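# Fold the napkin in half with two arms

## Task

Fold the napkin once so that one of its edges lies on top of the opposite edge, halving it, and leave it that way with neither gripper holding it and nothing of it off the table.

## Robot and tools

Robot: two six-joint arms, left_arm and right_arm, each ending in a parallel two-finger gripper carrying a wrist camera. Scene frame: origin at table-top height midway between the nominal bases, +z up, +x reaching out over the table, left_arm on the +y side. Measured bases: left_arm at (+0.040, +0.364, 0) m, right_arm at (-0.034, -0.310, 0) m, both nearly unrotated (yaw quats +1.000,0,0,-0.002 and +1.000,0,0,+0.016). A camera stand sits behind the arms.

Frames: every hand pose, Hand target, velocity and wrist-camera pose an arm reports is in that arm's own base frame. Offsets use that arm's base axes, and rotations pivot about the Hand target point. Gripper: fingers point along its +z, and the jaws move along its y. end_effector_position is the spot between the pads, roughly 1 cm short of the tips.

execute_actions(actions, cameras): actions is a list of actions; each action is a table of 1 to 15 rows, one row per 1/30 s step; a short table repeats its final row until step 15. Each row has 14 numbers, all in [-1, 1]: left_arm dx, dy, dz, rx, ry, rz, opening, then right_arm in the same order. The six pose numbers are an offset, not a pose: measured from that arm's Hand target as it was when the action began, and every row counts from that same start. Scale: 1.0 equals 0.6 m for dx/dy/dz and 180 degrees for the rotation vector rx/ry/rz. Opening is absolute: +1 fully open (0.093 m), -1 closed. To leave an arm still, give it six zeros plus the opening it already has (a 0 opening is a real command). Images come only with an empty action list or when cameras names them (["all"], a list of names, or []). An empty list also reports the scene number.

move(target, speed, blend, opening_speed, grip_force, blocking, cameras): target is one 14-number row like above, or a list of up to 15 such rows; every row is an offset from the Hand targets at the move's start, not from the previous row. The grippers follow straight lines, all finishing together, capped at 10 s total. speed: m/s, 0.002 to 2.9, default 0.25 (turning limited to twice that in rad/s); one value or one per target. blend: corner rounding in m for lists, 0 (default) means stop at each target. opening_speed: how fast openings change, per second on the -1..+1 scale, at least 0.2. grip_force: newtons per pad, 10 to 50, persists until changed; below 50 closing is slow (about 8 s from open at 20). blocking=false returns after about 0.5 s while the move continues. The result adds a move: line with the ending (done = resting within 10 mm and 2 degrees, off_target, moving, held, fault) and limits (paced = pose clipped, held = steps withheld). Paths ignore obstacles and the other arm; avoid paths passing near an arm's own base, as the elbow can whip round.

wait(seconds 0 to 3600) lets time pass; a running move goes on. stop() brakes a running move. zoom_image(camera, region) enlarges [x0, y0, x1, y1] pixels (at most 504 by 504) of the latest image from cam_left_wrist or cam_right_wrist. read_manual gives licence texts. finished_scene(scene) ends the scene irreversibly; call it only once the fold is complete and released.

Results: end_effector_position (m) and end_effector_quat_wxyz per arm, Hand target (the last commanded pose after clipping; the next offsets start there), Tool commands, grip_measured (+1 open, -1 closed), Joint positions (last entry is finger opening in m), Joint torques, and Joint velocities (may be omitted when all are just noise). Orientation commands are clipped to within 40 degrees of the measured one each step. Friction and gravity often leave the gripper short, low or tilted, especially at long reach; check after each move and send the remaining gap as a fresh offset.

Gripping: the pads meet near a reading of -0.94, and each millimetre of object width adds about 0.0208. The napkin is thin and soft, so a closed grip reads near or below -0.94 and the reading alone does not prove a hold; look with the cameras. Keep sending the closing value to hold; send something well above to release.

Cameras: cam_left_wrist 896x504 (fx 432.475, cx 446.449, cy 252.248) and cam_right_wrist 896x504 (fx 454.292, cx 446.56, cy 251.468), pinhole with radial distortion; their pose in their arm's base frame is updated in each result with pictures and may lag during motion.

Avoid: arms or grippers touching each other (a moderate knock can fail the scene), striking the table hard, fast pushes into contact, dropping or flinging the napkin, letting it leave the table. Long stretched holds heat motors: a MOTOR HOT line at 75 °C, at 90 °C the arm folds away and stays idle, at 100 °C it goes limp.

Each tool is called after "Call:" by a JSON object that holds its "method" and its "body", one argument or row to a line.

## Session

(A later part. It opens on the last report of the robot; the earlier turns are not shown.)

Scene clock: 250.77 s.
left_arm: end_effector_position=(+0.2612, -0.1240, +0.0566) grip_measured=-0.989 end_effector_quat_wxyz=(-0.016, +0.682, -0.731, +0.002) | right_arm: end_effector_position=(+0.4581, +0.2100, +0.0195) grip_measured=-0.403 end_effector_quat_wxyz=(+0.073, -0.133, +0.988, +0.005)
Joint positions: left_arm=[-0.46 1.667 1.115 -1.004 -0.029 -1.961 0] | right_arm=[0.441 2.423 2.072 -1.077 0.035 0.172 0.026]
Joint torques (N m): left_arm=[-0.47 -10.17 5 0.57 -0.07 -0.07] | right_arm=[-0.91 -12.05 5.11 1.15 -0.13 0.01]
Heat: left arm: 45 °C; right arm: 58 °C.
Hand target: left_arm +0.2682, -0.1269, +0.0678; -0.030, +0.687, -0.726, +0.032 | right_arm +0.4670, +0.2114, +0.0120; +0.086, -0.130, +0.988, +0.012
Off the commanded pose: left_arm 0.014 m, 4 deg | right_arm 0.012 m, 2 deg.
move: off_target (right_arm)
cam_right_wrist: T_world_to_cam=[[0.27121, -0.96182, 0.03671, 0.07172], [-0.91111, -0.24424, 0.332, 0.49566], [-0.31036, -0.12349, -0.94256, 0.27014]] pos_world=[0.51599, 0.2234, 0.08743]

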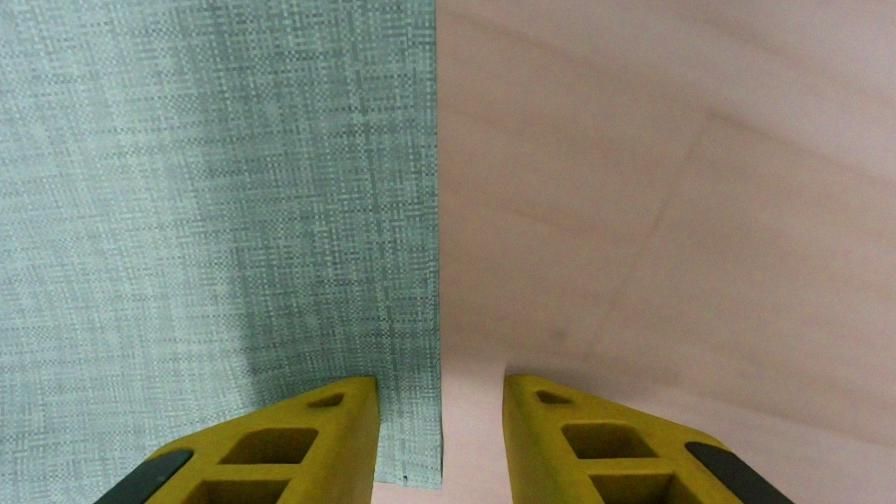

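Call:
{"method": "move", "body": {
  "target": [0,0,0,0,0,0,-1,0.0,0.008,-0.02,0,0,0,-0.4],
  "speed": 0.06,
  "cameras": ["cam_right_wrist"]
}}

Scene clock: 251.80 s.
left_arm: end_effector_position=(+0.2612, -0.1240, +0.0566) grip_measured=-0.989 end_effector_quat_wxyz=(-0.016, +0.682, -0.731, +0.002) | right_arm: end_effector_position=(+0.4583, +0.2101, +0.0184) grip_measured=-0.403 end_effector_quat_wxyz=(+0.074, -0.133, +0.988, +0.005)
Joint positions: left_arm=[-0.46 1.667 1.115 -1.004 -0.029 -1.961 0] | right_arm=[0.441 2.423 2.067 -1.07 0.035 0.172 0.026]
Joint torques (N m): left_arm=[-0.46 -10.17 5 0.57 -0.07 -0.07] | right_arm=[-0.03 -10.63 3.92 1.44 -0.12 0.11]
Heat: left arm: 45 °C; right arm: 58 °C.
Hand target: left_arm +0.2682, -0.1269, +0.0678; -0.030, +0.687, -0.726, +0.032 | right_arm +0.4670, +0.2162, +0.0000; +0.086, -0.130, +0.988, +0.012
Off the commanded pose: left_arm 0.014 m, 4 deg | right_arm 0.021 m, 2 deg.
move: off_target (right_arm)
cam_right_wrist: T_world_to_cam=[[0.27113, -0.96185, 0.03648, 0.07179], [-0.91157, -0.24442, 0.33059, 0.49649], [-0.30906, -0.12289, -0.94307, 0.26846]] pos_world=[0.51609, 0.2234, 0.08642]

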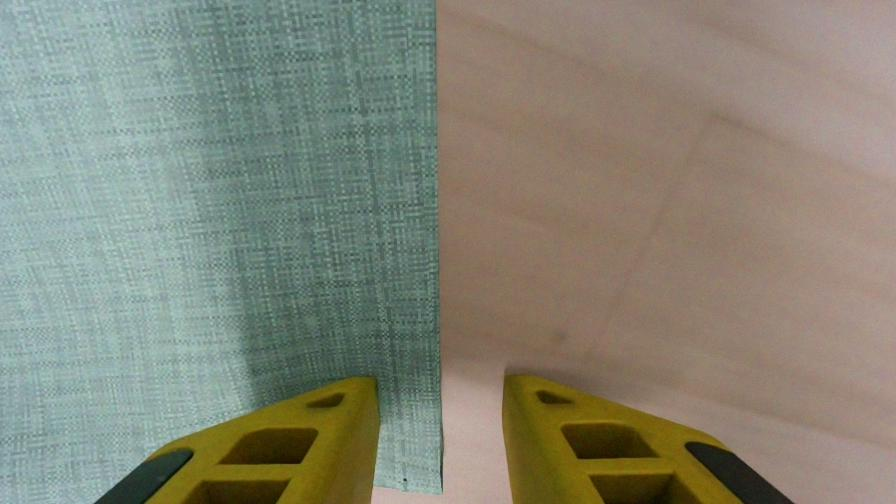

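Call:
{"method": "move", "body": {
  "target": [
    [0,0,0,0,0,0,-1,0.0,0.015,0.09,0,0,0,-0.4],
    [0,0,0,0,0,0,-1,0.004,0.01,0.0,0,0,0,-0.4]
  ],
  "speed": 0.1,
  "cameras": ["cam_right_wrist"]
}}

Scene clock: 254.53 s.
left_arm: end_effector_position=(+0.2612, -0.1240, +0.0566) grip_measured=-0.989 end_effector_quat_wxyz=(-0.016, +0.682, -0.731, +0.002) | right_arm: end_effector_position=(+0.4583, +0.2190, +0.0180) grip_measured=-0.403 end_effector_quat_wxyz=(+0.070, -0.138, +0.988, +0.006)
Joint positions: left_arm=[-0.46 1.667 1.115 -1.004 -0.029 -1.961 0] | right_arm=[0.457 2.452 2.119 -1.101 0.033 0.177 0.026]
Joint torques (N m): left_arm=[-0.46 -10.17 5.01 0.57 -0.07 -0.07] | right_arm=[-0.57 -11.14 3.4 1.52 -0.09 0.15]
Heat: left arm: 44 °C; right arm: 58 °C.
Hand target: left_arm +0.2682, -0.1269, +0.0678; -0.030, +0.687, -0.726, +0.032 | right_arm +0.4694, +0.2222, +0.0000; +0.086, -0.130, +0.988, +0.012
Off the commanded pose: left_arm 0.014 m, 4 deg | right_arm 0.021 m, 2 deg.
move: off_target (right_arm)
cam_right_wrist: T_world_to_cam=[[0.28203, -0.95875, 0.03559, 0.07479], [-0.90625, -0.25404, 0.3379, 0.49828], [-0.31492, -0.12755, -0.94051, 0.27289]] pos_world=[0.51642, 0.23309, 0.08563]

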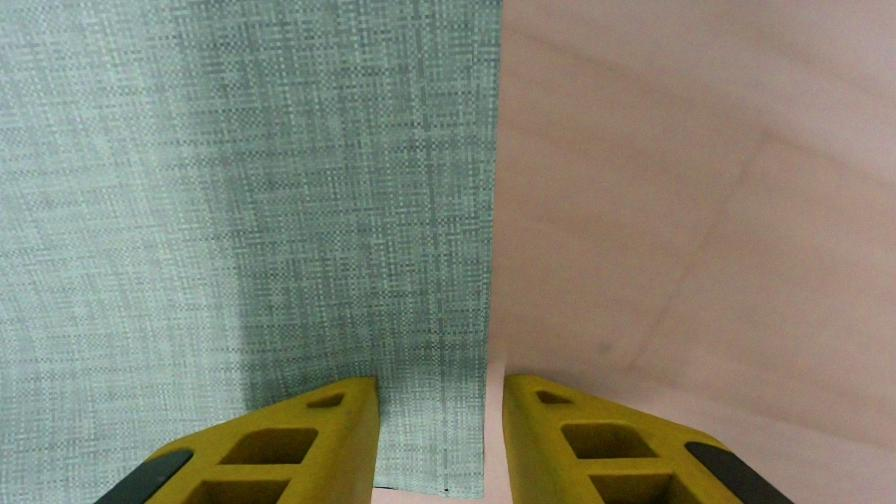

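Call:
{"method": "move", "body": {
  "target": [0,0,0,0,0,0,-1,0,0,0,0,0,0,-1],
  "opening_speed": 0.4,
  "cameras": ["cam_right_wrist"]
}}

Scene clock: 256.73 s.
left_arm: end_effector_position=(+0.2614, -0.1235, +0.0566) grip_measured=-0.989 end_effector_quat_wxyz=(-0.016, +0.682, -0.731, +0.002) | right_arm: end_effector_position=(+0.4591, +0.2258, +0.0181) grip_measured=-0.983 end_effector_quat_wxyz=(+0.074, -0.141, +0.987, +0.018)
Joint positions: left_arm=[-0.459 1.667 1.115 -1.004 -0.029 -1.961 0] | right_arm=[0.461 2.452 2.118 -1.084 0.013 0.177 0]
Joint torques (N m): left_arm=[-0.46 -10.18 5.01 0.57 -0.07 -0.07] | right_arm=[-0.65 -11.15 3.51 1.37 0.09 0.15]
Heat: left arm: 44 °C; right arm: 58 °C.
Hand target: left_arm +0.2682, -0.1269, +0.0678; -0.030, +0.687, -0.726, +0.032 | right_arm +0.4694, +0.2222, +0.0000; +0.086, -0.130, +0.988, +0.012
Off the commanded pose: left_arm 0.014 m, 4 deg | right_arm 0.021 m, 2 deg.
move: done
cam_right_wrist: T_world_to_cam=[[0.28905, -0.95722, 0.01353, 0.07778], [-0.90593, -0.26894, 0.32705, 0.50406], [-0.30942, -0.10679, -0.94491, 0.26687]] pos_world=[0.51674, 0.23851, 0.08627]

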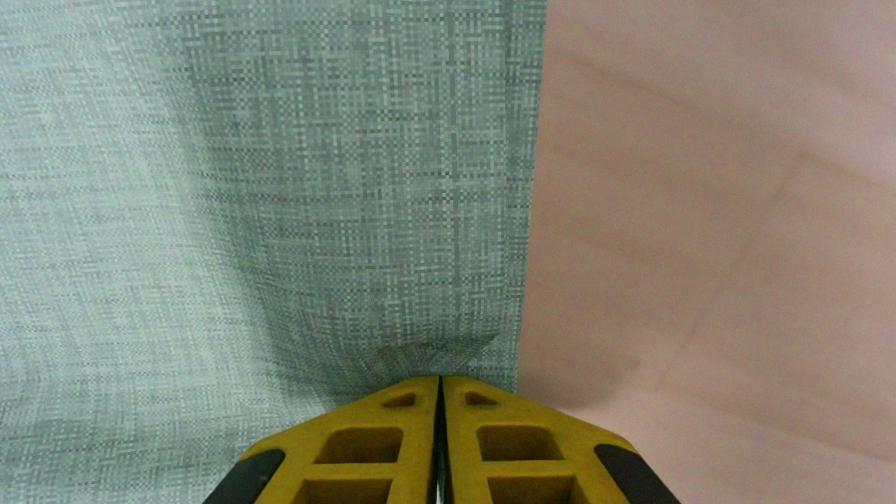

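Call:
{"method": "zoom_image", "body": {
  "camera": "cam_right_wrist",
  "region": [300, 240, 640, 440]
}}

Scaled by 1.482 from the camera's image (finer frame: 1280x720).

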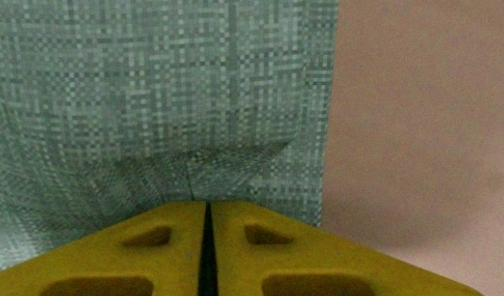

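Call:
{"method": "move", "body": {
  "target": [0,0,0,0,0,0,-1,-0.015,0,0.1,0,0,0,-1],
  "speed": 0.1,
  "cameras": ["cam_right_wrist"]
}}

Scene clock: 259.63 s.
left_arm: end_effector_position=(+0.2621, -0.1229, +0.0566) grip_measured=-0.989 end_effector_quat_wxyz=(-0.017, +0.684, -0.729, +0.002) | right_arm: end_effector_position=(+0.4553, +0.2218, +0.0346) grip_measured=-0.983 end_effector_quat_wxyz=(+0.064, -0.140, +0.988, +0.011)
Joint positions: left_arm=[-0.456 1.667 1.115 -1.003 -0.029 -1.962 0] | right_arm=[0.46 2.451 2.184 -1.176 0.019 0.177 0]
Joint torques (N m): left_arm=[-0.47 -10.17 5 0.56 -0.07 -0.07] | right_arm=[0.12 -16.55 8.92 0.32 0.04 0.23]
Heat: left arm: 44 °C; right arm: 59 °C.
Hand target: left_arm +0.2682, -0.1269, +0.0678; -0.030, +0.687, -0.726, +0.032 | right_arm +0.4604, +0.2222, +0.0600; +0.086, -0.130, +0.988, +0.012
Off the commanded pose: left_arm 0.013 m, 4 deg | right_arm 0.026 m, 3 deg.
move: off_target (right_arm)
cam_right_wrist: T_world_to_cam=[[0.28714, -0.9576, 0.02368, 0.07552], [-0.90006, -0.26126, 0.34877, 0.4891], [-0.3278, -0.12146, -0.93691, 0.29222]] pos_world=[0.51432, 0.2356, 0.10141]

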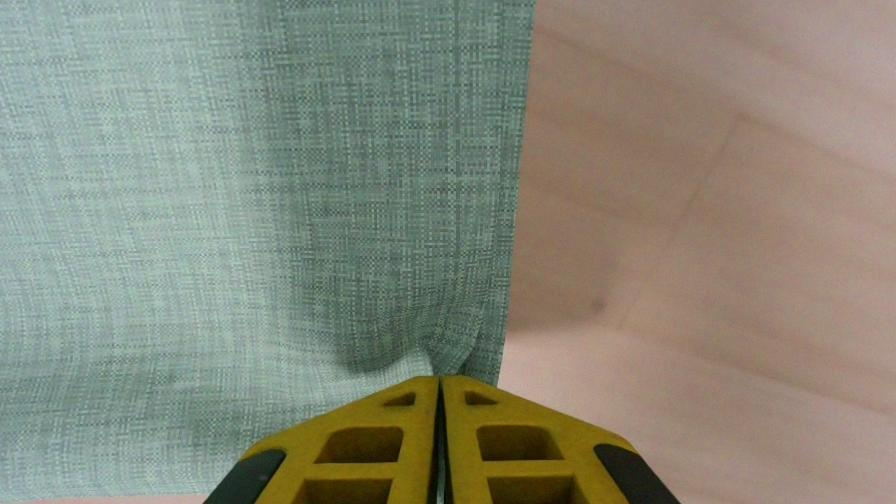

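Call:
{"method": "move", "body": {
  "target": [0,0,0,0,0,0,-1,-0.0133,0,0.09,0,0,0,-1],
  "speed": 0.1,
  "cameras": ["cam_right_wrist"]
}}

Scene clock: 262.93 s.
left_arm: end_effector_position=(+0.2626, -0.1217, +0.0566) grip_measured=-0.989 end_effector_quat_wxyz=(-0.017, +0.686, -0.728, +0.002) | right_arm: end_effector_position=(+0.4505, +0.2238, +0.0917) grip_measured=-0.983 end_effector_quat_wxyz=(+0.066, -0.140, +0.988, +0.012)
Joint positions: left_arm=[-0.451 1.667 1.115 -1.003 -0.029 -1.962 0] | right_arm=[0.468 2.451 2.411 -1.397 0.019 0.184 0]
Joint torques (N m): left_arm=[-0.46 -10.17 5 0.56 -0.07 -0.07] | right_arm=[0.27 -15.83 8.91 0.34 0.05 0.23]
Heat: left arm: 44 °C; right arm: 60 °C.
Hand target: left_arm +0.2682, -0.1269, +0.0678; -0.030, +0.687, -0.726, +0.032 | right_arm +0.4524, +0.2222, +0.1140; +0.086, -0.130, +0.988, +0.012
Off the commanded pose: left_arm 0.014 m, 4 deg | right_arm 0.022 m, 3 deg.
move: off_target (right_arm)
cam_right_wrist: T_world_to_cam=[[0.28701, -0.95768, 0.02161, 0.0777], [-0.90186, -0.26254, 0.3431, 0.46694], [-0.3229, -0.11796, -0.93905, 0.34161]] pos_world=[0.50912, 0.2373, 0.1589]

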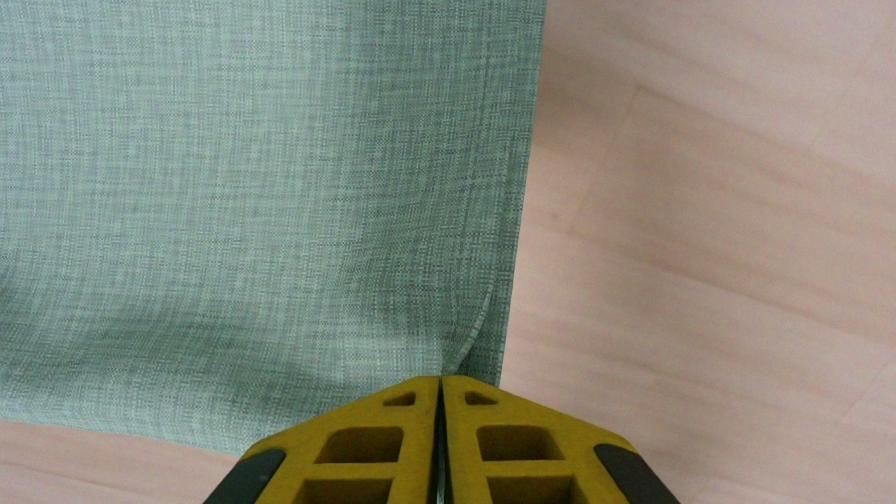

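Call:
{"method": "move", "body": {
  "target": [-0.0737,0.0048,0,0,0,0,-1,-0.259,-0.0253,-0.04,0,0,-0.094,-1],
  "speed": 0.12,
  "cameras": ["all"]
}}

Scene clock: 265.57 s.
left_arm: end_effector_position=(+0.2196, -0.1232, +0.0593) grip_measured=-0.989 end_effector_quat_wxyz=(-0.018, +0.682, -0.731, +0.009) | right_arm: end_effector_position=(+0.2888, +0.2057, +0.0772) grip_measured=-0.983 end_effector_quat_wxyz=(+0.055, +0.005, +0.998, -0.013)
Joint positions: left_arm=[-0.531 1.511 0.967 -0.998 -0.029 -2.031 0] | right_arm=[0.661 1.839 1.4 -1.061 0.088 0.668 0]
Joint torques (N m): left_arm=[-0.5 -8.39 5.05 0.46 -0.13 -0.07] | right_arm=[0.13 -11.88 5.6 0.73 0.16 0.23]
Heat: left arm: 44 °C; right arm: 60 °C.
Hand target: left_arm +0.2240, -0.1240, +0.0678; -0.030, +0.687, -0.726, +0.032 | right_arm +0.2970, +0.2070, +0.0900; +0.087, +0.016, +0.996, -0.001
Off the commanded pose: left_arm 0.010 m, 3 deg | right_arm 0.015 m, 4 deg.
move: off_target (left_arm, right_arm)
cam_left_wrist: T_world_to_cam=[[0.9945, -0.08776, 0.05721, -0.23376], [-0.10469, -0.85286, 0.51153, -0.08304], [0.0039, -0.5147, -0.85736, 0.07446]] pos_world=[0.22349, -0.05301, 0.11969]
cam_right_wrist: T_world_to_cam=[[-0.00161, -0.99864, 0.05218, 0.19647], [-0.93036, 0.02063, 0.36607, 0.26963], [-0.36664, -0.04795, -0.92912, 0.27117]] pos_world=[0.35059, 0.20364, 0.143]

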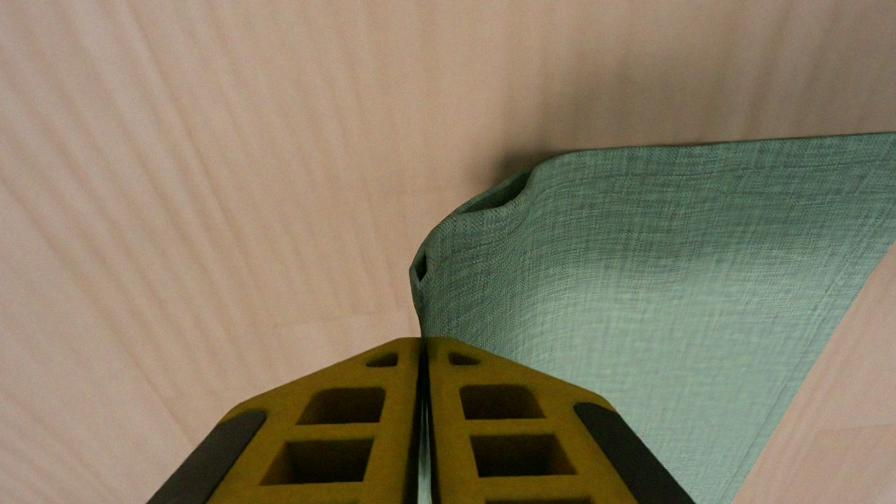

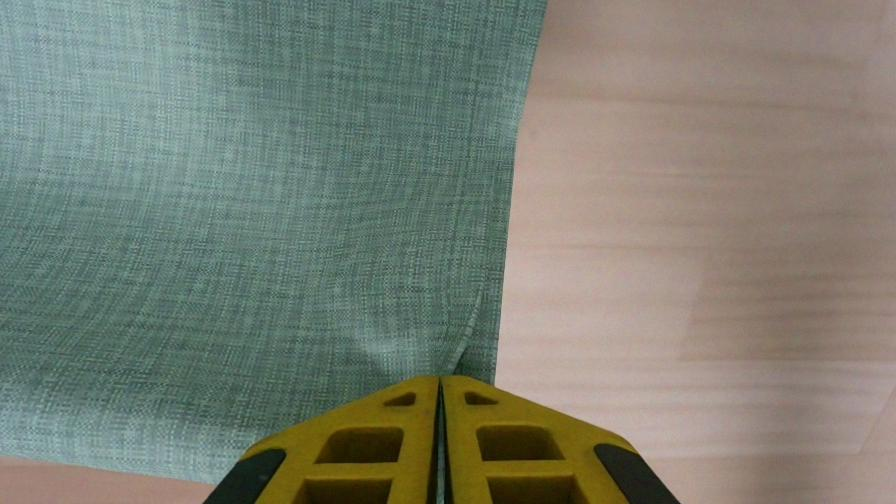

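Call:
{"method": "move", "body": {
  "target": [-0.02,0,-0.08,0,0,0,-1,-0.032,0,-0.1,0,0,0,-1],
  "speed": 0.1,
  "cameras": ["all"]
}}

Scene clock: 268.30 s.
left_arm: end_effector_position=(+0.2057, -0.1227, +0.0191) grip_measured=-0.989 end_effector_quat_wxyz=(-0.020, +0.681, -0.732, +0.020) | right_arm: end_effector_position=(+0.2668, +0.2036, +0.0223) grip_measured=-0.983 end_effector_quat_wxyz=(+0.055, +0.006, +0.998, -0.011)
Joint positions: left_arm=[-0.558 1.509 0.792 -0.805 -0.029 -2.057 0] | right_arm=[0.696 1.835 1.167 -0.833 0.088 0.704 0]
Joint torques (N m): left_arm=[-0.44 -4.94 4.81 0.66 -0.15 -0.07] | right_arm=[0.17 -10.07 5.14 0.86 0.21 0.23]
Heat: left arm: 44 °C; right arm: 60 °C.
Hand target: left_arm +0.2120, -0.1240, +0.0198; -0.030, +0.687, -0.726, +0.032 | right_arm +0.2778, +0.2070, +0.0300; +0.087, +0.016, +0.996, -0.001
Off the commanded pose: left_arm 0.006 m, 2 deg | right_arm 0.014 m, 4 deg.
move: off_target (right_arm)
cam_left_wrist: T_world_to_cam=[[0.99322, -0.08853, 0.07533, -0.21784], [-0.11487, -0.84676, 0.51943, -0.0608], [0.01781, -0.52456, -0.85119, 0.03602]] pos_world=[0.20874, -0.05188, 0.07866]
cam_right_wrist: T_world_to_cam=[[-0.00293, -0.99879, 0.04916, 0.19763], [-0.93023, 0.02076, 0.36639, 0.26921], [-0.36696, -0.04465, -0.92916, 0.21141]] pos_world=[0.32859, 0.20124, 0.08809]

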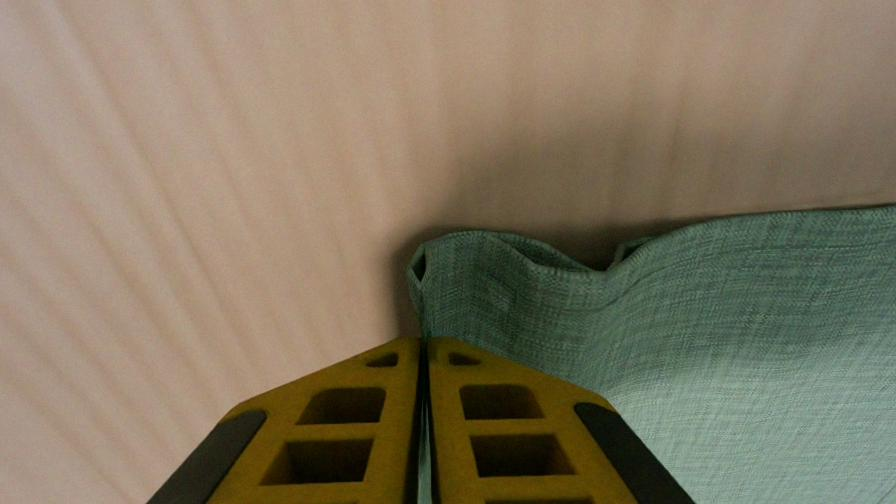

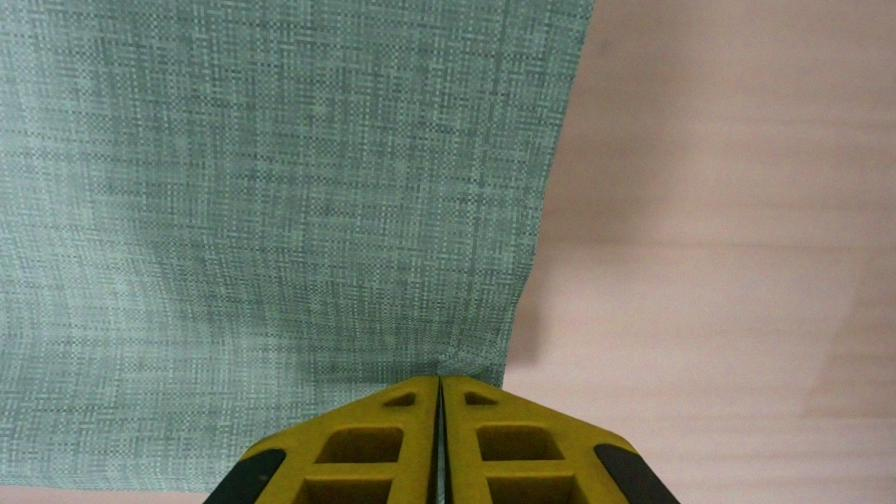

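Call:
{"method": "move", "body": {
  "target": [0,0,0.01,0,0,0,-0.5,0,0,0.01,0,0,0,-0.5],
  "opening_speed": 0.5,
  "speed": 0.1,
  "cameras": ["all"]
}}

Call:
{"method": "move", "body": {
  "target": [0,0,0.2,0,0,0,-0.5,0,0,0.2,0,0,0,-0.5],
  "speed": 0.2,
  "cameras": ["all"]
}}

Scene clock: 270.10 s.
left_arm: end_effector_position=(+0.2057, -0.1227, +0.0191) grip_measured=-0.501 end_effector_quat_wxyz=(-0.020, +0.682, -0.731, +0.020) | right_arm: end_effector_position=(+0.2682, +0.2017, +0.0224) grip_measured=-0.503 end_effector_quat_wxyz=(+0.057, +0.007, +0.998, -0.014)
Joint positions: left_arm=[-0.558 1.509 0.792 -0.805 -0.029 -2.059 0.021] | right_arm=[0.693 1.835 1.167 -0.833 0.096 0.704 0.021]
Joint torques (N m): left_arm=[-0.44 -6.02 6.13 0.33 -0.15 -0.07] | right_arm=[0.18 -10.92 6.35 0.62 0.15 0.23]
Heat: left arm: 43 °C; right arm: 59 °C.
Hand target: left_arm +0.2120, -0.1240, +0.0258; -0.030, +0.687, -0.726, +0.032 | right_arm +0.2778, +0.2070, +0.0360; +0.087, +0.016, +0.996, -0.001
Off the commanded pose: left_arm 0.009 m, 2 deg | right_arm 0.017 m, 4 deg.
move: off_target (right_arm)
cam_left_wrist: T_world_to_cam=[[0.99336, -0.08699, 0.07532, -0.21769], [-0.11355, -0.84687, 0.51954, -0.0611], [0.01859, -0.52464, -0.85112, 0.03585]] pos_world=[0.20863, -0.05187, 0.07865]
cam_right_wrist: T_world_to_cam=[[-0.00676, -0.99846, 0.05498, 0.1967], [-0.93196, 0.02622, 0.36161, 0.27001], [-0.3625, -0.0488, -0.93071, 0.21162]] pos_world=[0.32968, 0.19964, 0.0885]

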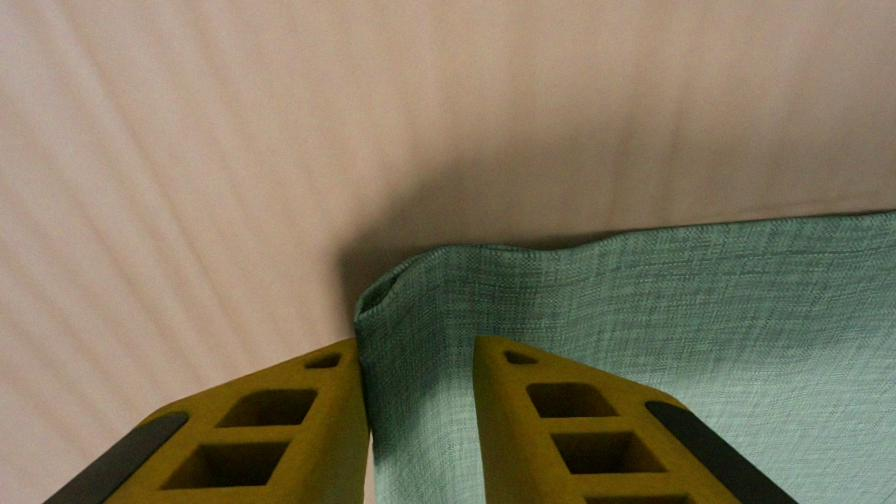

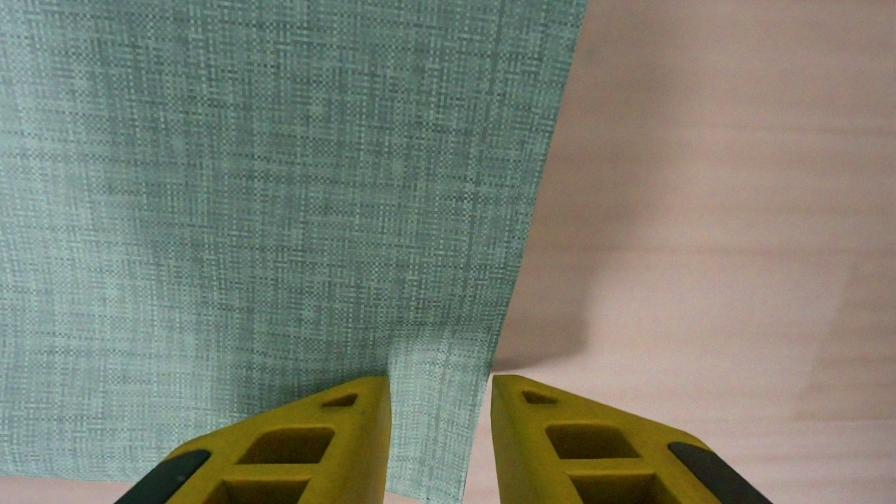

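Scene clock: 271.90 s.
left_arm: end_effector_position=(+0.2068, -0.1234, +0.1302) grip_measured=-0.501 end_effector_quat_wxyz=(-0.017, +0.682, -0.731, +0.008) | right_arm: end_effector_position=(+0.2763, +0.2081, +0.1409) grip_measured=-0.503 end_effector_quat_wxyz=(+0.070, +0.008, +0.997, -0.005)
Joint positions: left_arm=[-0.558 1.428 1.178 -1.296 -0.029 -2.059 0.021] | right_arm=[0.693 1.757 1.55 -1.262 0.098 0.704 0.021]
Joint torques (N m): left_arm=[-0.44 -7.01 8.35 0.15 -0.15 -0.07] | right_arm=[0.17 -9.87 8.59 0.26 0.14 0.22]
Heat: left arm: 43 °C; right arm: 59 °C.
Hand target: left_arm +0.2120, -0.1240, +0.1458; -0.030, +0.687, -0.726, +0.032 | right_arm +0.2778, +0.2070, +0.1560; +0.087, +0.016, +0.996, -0.001
Off the commanded pose: left_arm 0.016 m, 3 deg | right_arm 0.015 m, 2 deg.
move: off_target (left_arm, right_arm)
cam_left_wrist: T_world_to_cam=[[0.99462, -0.08777, 0.05492, -0.2249], [-0.10352, -0.85317, 0.51126, -0.12101], [0.00198, -0.5142, -0.85767, 0.13568]] pos_world=[0.21089, -0.05321, 0.19059]
cam_right_wrist: T_world_to_cam=[[-0.00806, -0.99934, 0.03547, 0.19983], [-0.94096, 0.01958, 0.33796, 0.24168], [-0.33843, -0.03065, -0.94049, 0.3161]] pos_world=[0.336, 0.20465, 0.20853]

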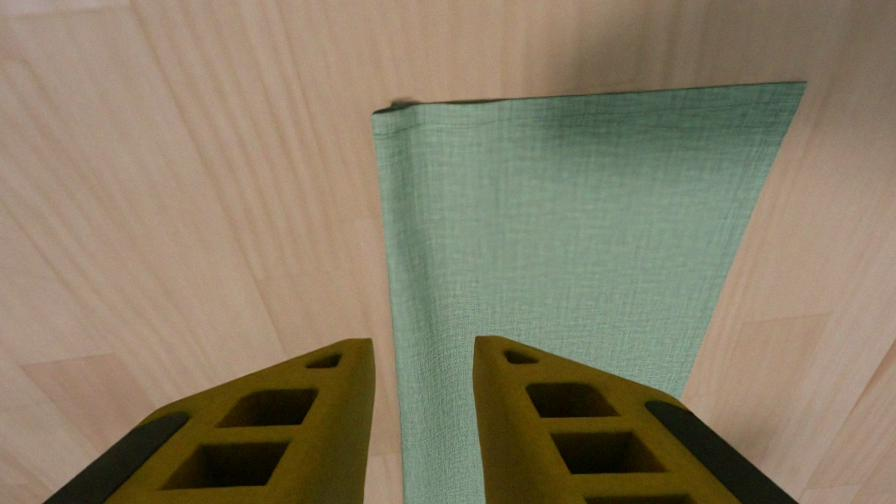

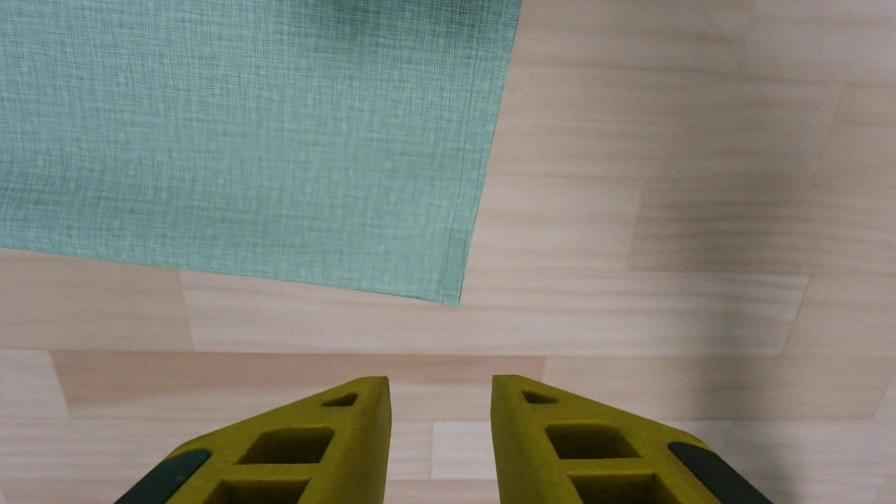

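Call:
{"method": "zoom_image", "body": {
  "camera": "cam_left_wrist",
  "region": [660, 40, 896, 300]
}}

Call:
{"method": "zoom_image", "body": {
  "camera": "cam_left_wrist",
  "region": [350, 60, 600, 200]
}}

Scaled by 1.938 from the camera's image (finer frame: 1280x720).

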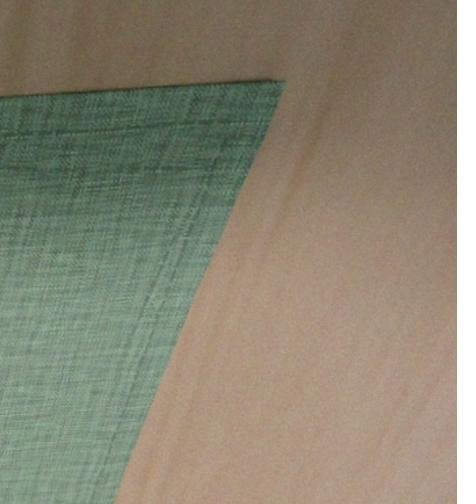

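Scaled by 2.016 from the camera's image (finer frame: 1280x720).

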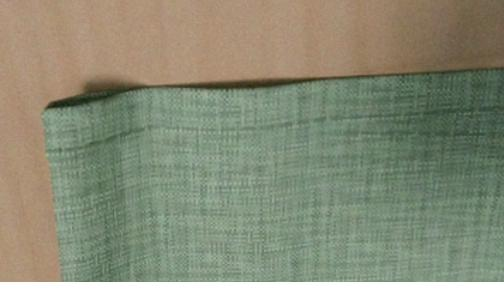

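Call:
{"method": "move", "body": {
  "target": [0.1133,0.0233,0.1237,0.1051,-0.0711,-0.4886,-0.4,0.1037,-0.0117,0.1233,-0.0063,-0.1005,-0.0176,-0.4],
  "speed": 0.25,
  "cameras": ["all"]
}}

Scene clock: 280.33 s.
left_arm: end_effector_position=(+0.2693, -0.1038, +0.2059) grip_measured=-0.401 end_effector_quat_wxyz=(+0.146, +0.022, +0.989, +0.013) | right_arm: end_effector_position=(+0.3341, +0.2005, +0.2125) grip_measured=-0.403 end_effector_quat_wxyz=(+0.217, +0.040, +0.975, -0.019)
Joint positions: left_arm=[-0.451 1.428 1.444 -1.33 -0.143 -0.388 0.026] | right_arm=[0.673 1.757 1.766 -1.264 0.311 0.704 0.026]
Joint torques (N m): left_arm=[0.58 -4.88 9.06 1.23 0.05 0.13] | right_arm=[-0.87 -9.33 9.16 0.97 0.28 -0.04]
Heat: left arm: 42 °C; right arm: 57 °C.
Hand target: left_arm +0.2800, -0.1101, +0.2200; +0.174, +0.026, +0.984, -0.004 | right_arm +0.3400, +0.2000, +0.2300; +0.243, +0.043, +0.969, -0.011
Off the commanded pose: left_arm 0.019 m, 4 deg | right_arm 0.018 m, 3 deg.
move: off_target (left_arm, right_arm)
cam_left_wrist: T_world_to_cam=[[-0.0618, -0.99793, -0.01795, -0.08438], [-0.9645, 0.05508, 0.25827, 0.24163], [-0.25674, 0.03327, -0.96591, 0.35936]] pos_world=[0.32011, -0.10948, 0.28319]
cam_right_wrist: T_world_to_cam=[[-0.08516, -0.99518, 0.04864, 0.21231], [-0.99511, 0.0874, 0.04593, 0.33861], [-0.04995, -0.04449, -0.99776, 0.32123]] pos_world=[0.37108, 0.19599, 0.29463]

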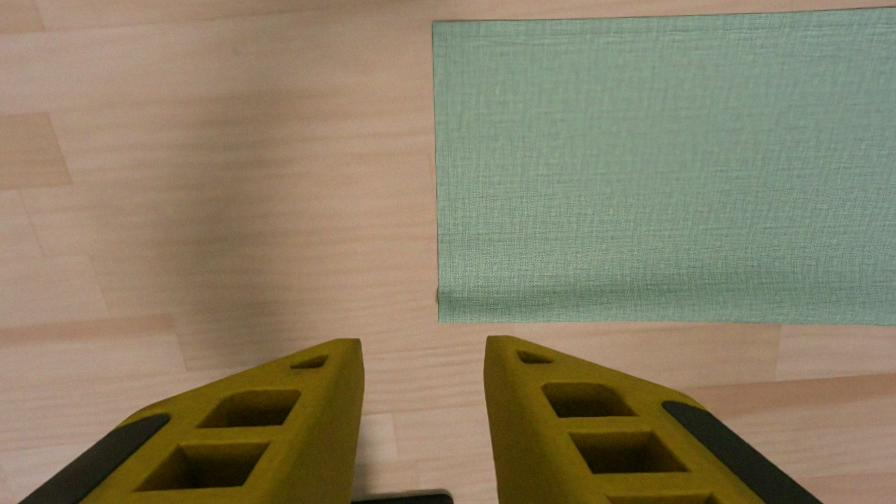

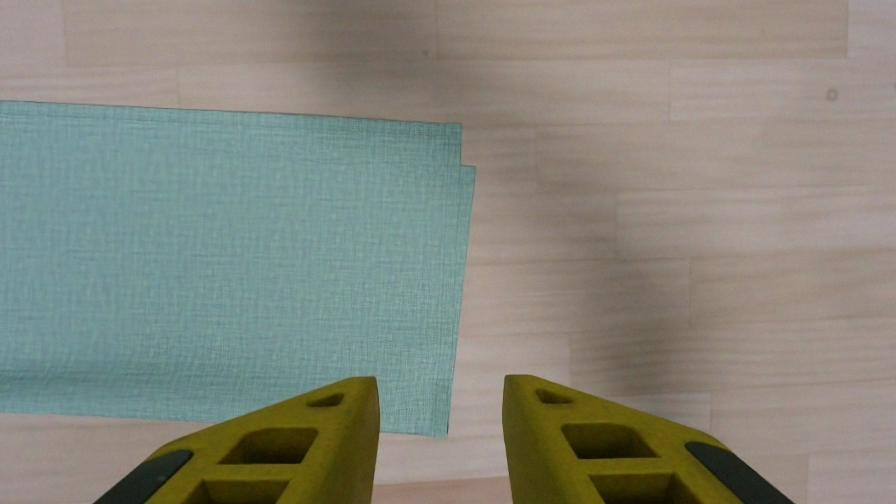

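Call:
{"method": "move", "body": {
  "target": [0.1622,0.0013,-0.25,0.0024,0.0446,-0.0054,-0.4,0.1493,-0.0348,-0.2583,0.0088,0.0893,-0.0051,-0.4],
  "speed": 0.2,
  "cameras": ["all"]
}}

Scene clock: 296.43 s.
left_arm: end_effector_position=(+0.3593, -0.1040, +0.0598) grip_measured=-0.401 end_effector_quat_wxyz=(+0.074, +0.031, +0.997, +0.008) | right_arm: end_effector_position=(+0.4175, +0.1701, +0.0651) grip_measured=-0.403 end_effector_quat_wxyz=(+0.081, +0.061, +0.995, -0.023)
Joint positions: left_arm=[-0.307 1.868 1.362 -0.928 -0.055 -0.241 0.026] | right_arm=[0.431 2.176 1.832 -1.106 0.118 0.546 0.026]
Joint torques (N m): left_arm=[0.43 -8.21 8.59 1.06 0.11 0.13] | right_arm=[-0.4 -11.59 8.91 0.82 -0.11 -0.08]
Heat: left arm: 40 °C; right arm: 54 °C.
Hand target: left_arm +0.3773, -0.1093, +0.0700; +0.104, +0.035, +0.994, -0.004 | right_arm +0.4296, +0.1791, +0.0750; +0.104, +0.052, +0.993, -0.005
Off the commanded pose: left_arm 0.021 m, 4 deg | right_arm 0.018 m, 4 deg.
move: off_target (left_arm, right_arm)
cam_left_wrist: T_world_to_cam=[[-0.08042, -0.99675, -0.00429, -0.07567], [-0.91589, 0.0722, 0.39488, 0.34232], [-0.39328, 0.03569, -0.91872, 0.28784]] pos_world=[0.42064, -0.11041, 0.12895]
cam_right_wrist: T_world_to_cam=[[-0.11717, -0.99105, 0.06392, 0.20798], [-0.94007, 0.13144, 0.31464, 0.38304], [-0.32022, -0.02322, -0.94706, 0.28297]] pos_world=[0.47506, 0.16234, 0.13417]

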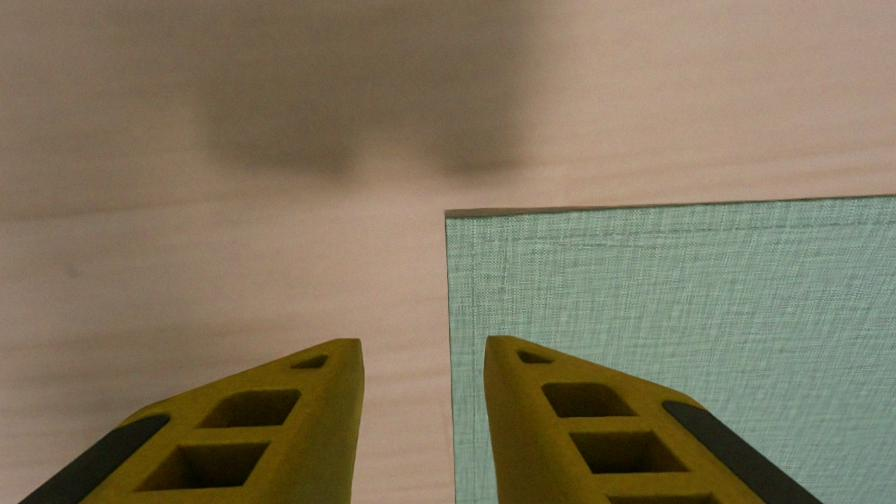

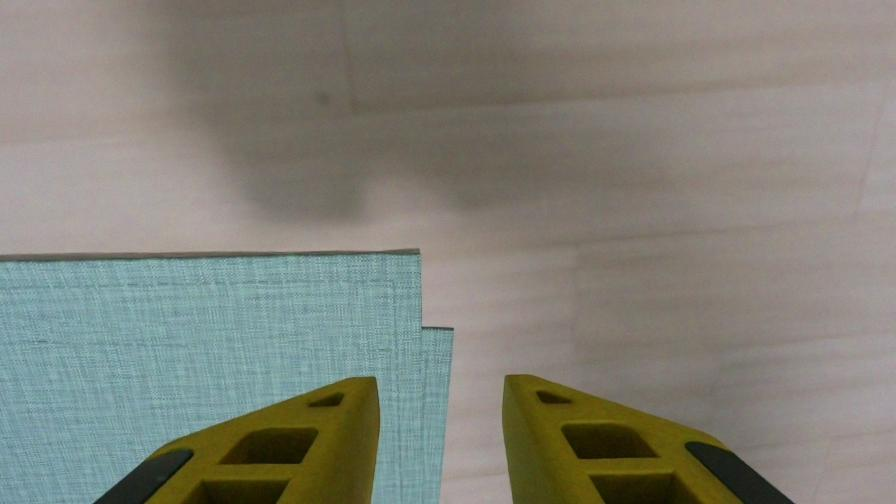

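Call:
{"method": "move", "body": {
  "target": [0.0128,-0.0245,-0.05,0,0,0,-0.4,0.0123,0.0215,-0.05,0,0,0,-0.4],
  "speed": 0.1,
  "cameras": ["all"]
}}

Scene clock: 299.40 s.
left_arm: end_effector_position=(+0.3736, -0.1180, +0.0376) grip_measured=-0.401 end_effector_quat_wxyz=(+0.085, +0.041, +0.996, +0.004) | right_arm: end_effector_position=(+0.4250, +0.1832, +0.0383) grip_measured=-0.403 end_effector_quat_wxyz=(+0.082, +0.052, +0.995, -0.022)
Joint positions: left_arm=[-0.33 1.939 1.362 -0.834 -0.055 -0.244 0.026] | right_arm=[0.449 2.242 1.832 -1.038 0.116 0.546 0.026]
Joint torques (N m): left_arm=[-0.23 -8.14 6.8 1.12 0.05 -0.08] | right_arm=[0.05 -11.81 8.16 0.89 -0.09 0.12]
Heat: left arm: 40 °C; right arm: 54 °C.
Hand target: left_arm +0.3850, -0.1240, +0.0400; +0.104, +0.035, +0.994, -0.004 | right_arm +0.4370, +0.1920, +0.0450; +0.104, +0.052, +0.993, -0.005
Off the commanded pose: left_arm 0.013 m, 3 deg | right_arm 0.016 m, 3 deg.
move: off_target (left_arm, right_arm)
cam_left_wrist: T_world_to_cam=[[-0.10028, -0.99496, 0.00131, -0.08121], [-0.92262, 0.09348, 0.37421, 0.37106], [-0.37245, 0.03632, -0.92734, 0.26621]] pos_world=[0.43335, -0.12515, 0.10812]
cam_right_wrist: T_world_to_cam=[[-0.09877, -0.99319, 0.06177, 0.21627], [-0.94257, 0.11328, 0.31422, 0.40126], [-0.31908, -0.02719, -0.94734, 0.26053]] pos_world=[0.48271, 0.17643, 0.10737]

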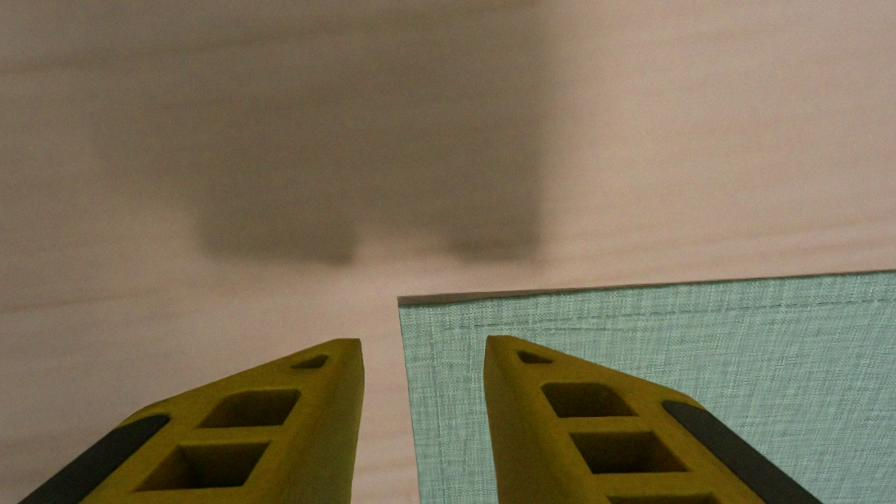

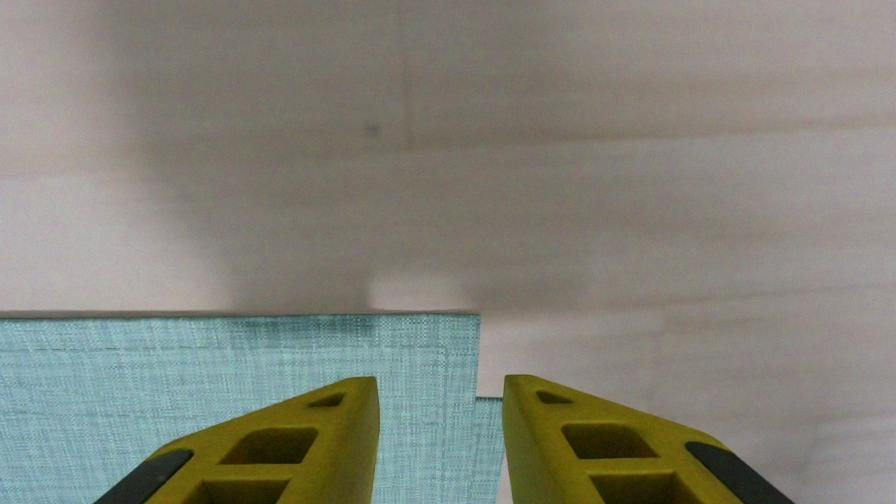

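Call:
{"method": "move", "body": {
  "target": [-0.0167,0.0008,-0.0667,0,0,0,-0.4,-0.0067,-0.0083,-0.075,0,0,0,-0.4],
  "speed": 0.08,
  "cameras": ["all"]
}}

Scene clock: 301.37 s.
left_arm: end_effector_position=(+0.3676, -0.1160, +0.0116) grip_measured=-0.401 end_effector_quat_wxyz=(+0.085, +0.037, +0.996, +0.003) | right_arm: end_effector_position=(+0.4251, +0.1832, +0.0178) grip_measured=-0.403 end_effector_quat_wxyz=(+0.094, +0.049, +0.994, -0.015)
Joint positions: left_arm=[-0.33 1.953 1.27 -0.727 -0.055 -0.25 0.026] | right_arm=[0.449 2.234 1.733 -0.919 0.116 0.539 0.026]
Joint torques (N m): left_arm=[-0.72 -6.98 3.06 1.71 0.03 -0.09] | right_arm=[-0.5 -9.44 3.34 1.48 -0.1 0.06]
Heat: left arm: 40 °C; right arm: 54 °C.
Hand target: left_arm +0.3750, -0.1235, +0.0000; +0.104, +0.035, +0.994, -0.004 | right_arm +0.4329, +0.1870, +0.0000; +0.104, +0.052, +0.993, -0.005
Off the commanded pose: left_arm 0.016 m, 2 deg | right_arm 0.020 m, 2 deg.
move: off_target (left_arm, right_arm)
cam_left_wrist: T_world_to_cam=[[-0.09431, -0.99554, 0.00276, -0.08201], [-0.92371, 0.08854, 0.37272, 0.37486], [-0.3713, 0.0326, -0.92794, 0.23894]] pos_world=[0.42725, -0.12263, 0.08223]
cam_right_wrist: T_world_to_cam=[[-0.09264, -0.9945, 0.04889, 0.21541], [-0.9508, 0.10294, 0.2922, 0.4135], [-0.29562, -0.01942, -0.95511, 0.22979]] pos_world=[0.48104, 0.17613, 0.08812]

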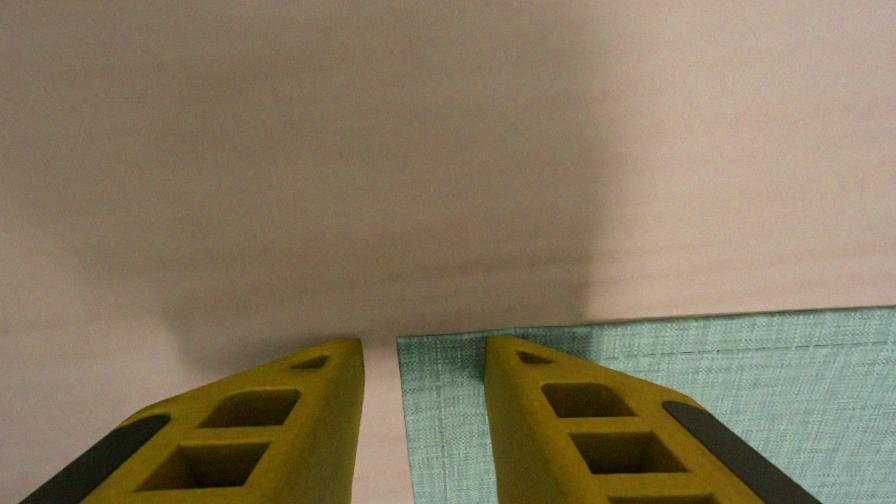

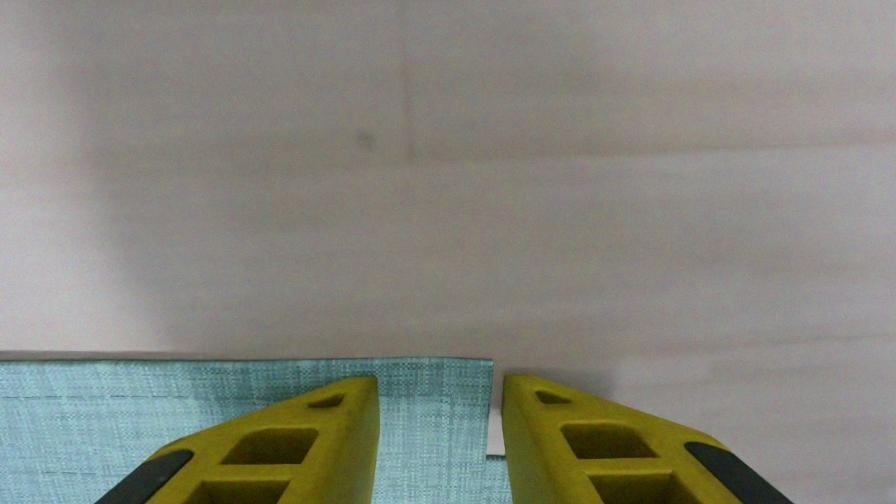

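Call:
{"method": "move", "body": {
  "target": [0,0,0,0,0,0,-1,0,0,0,0,0,0,-1],
  "opening_speed": 0.4,
  "cameras": ["all"]
}}

Scene clock: 304.43 s.
left_arm: end_effector_position=(+0.3673, -0.1234, +0.0115) grip_measured=-0.989 end_effector_quat_wxyz=(+0.088, +0.043, +0.995, -0.004) | right_arm: end_effector_position=(+0.4275, +0.1913, +0.0169) grip_measured=-0.984 end_effector_quat_wxyz=(+0.099, +0.046, +0.994, -0.001)
Joint positions: left_arm=[-0.344 1.953 1.269 -0.716 -0.045 -0.253 0] | right_arm=[0.455 2.236 1.73 -0.891 0.096 0.539 0]
Joint torques (N m): left_arm=[0.05 -6.98 3.14 1.62 -0.1 -0.07] | right_arm=[-0.66 -9.47 3.52 1.26 0.09 0.06]
Heat: left arm: 40 °C; right arm: 53 °C.
Hand target: left_arm +0.3750, -0.1235, +0.0000; +0.104, +0.035, +0.994, -0.004 | right_arm +0.4329, +0.1870, +0.0000; +0.104, +0.052, +0.993, -0.005
Off the commanded pose: left_arm 0.014 m, 2 deg | right_arm 0.018 m, 1 deg.
move: done
cam_left_wrist: T_world_to_cam=[[-0.1068, -0.99416, 0.01574, -0.08481], [-0.92441, 0.10511, 0.36664, 0.37766], [-0.36615, 0.02461, -0.93023, 0.23616]] pos_world=[0.42652, -0.12982, 0.08255]
cam_right_wrist: T_world_to_cam=[[-0.08377, -0.99628, 0.02012, 0.22072], [-0.95517, 0.08603, 0.28327, 0.42046], [-0.28395, 0.00451, -0.95883, 0.22036]] pos_world=[0.48267, 0.18274, 0.08774]

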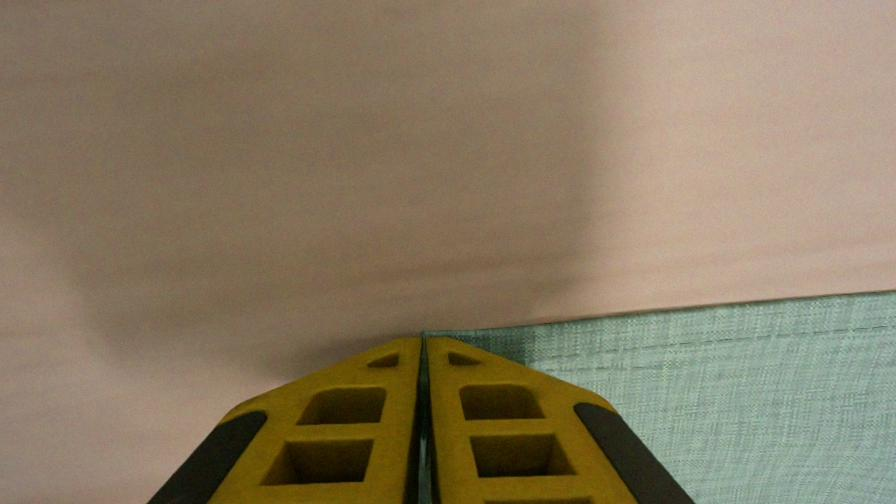

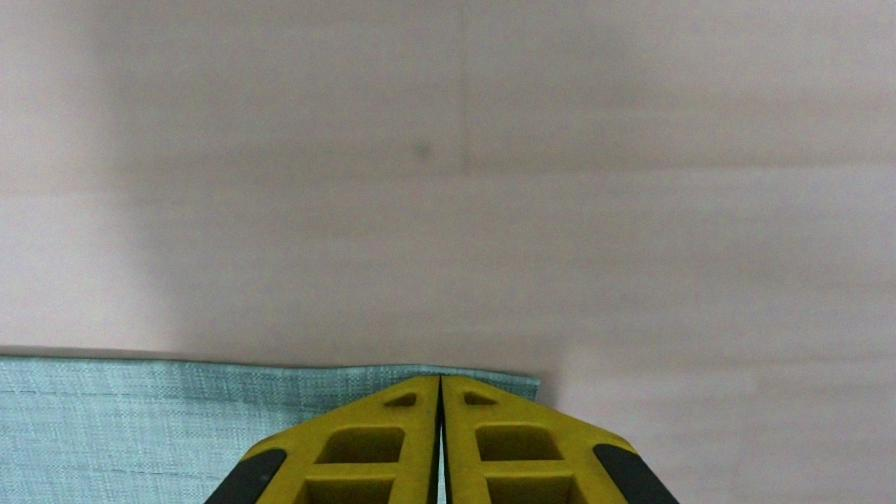

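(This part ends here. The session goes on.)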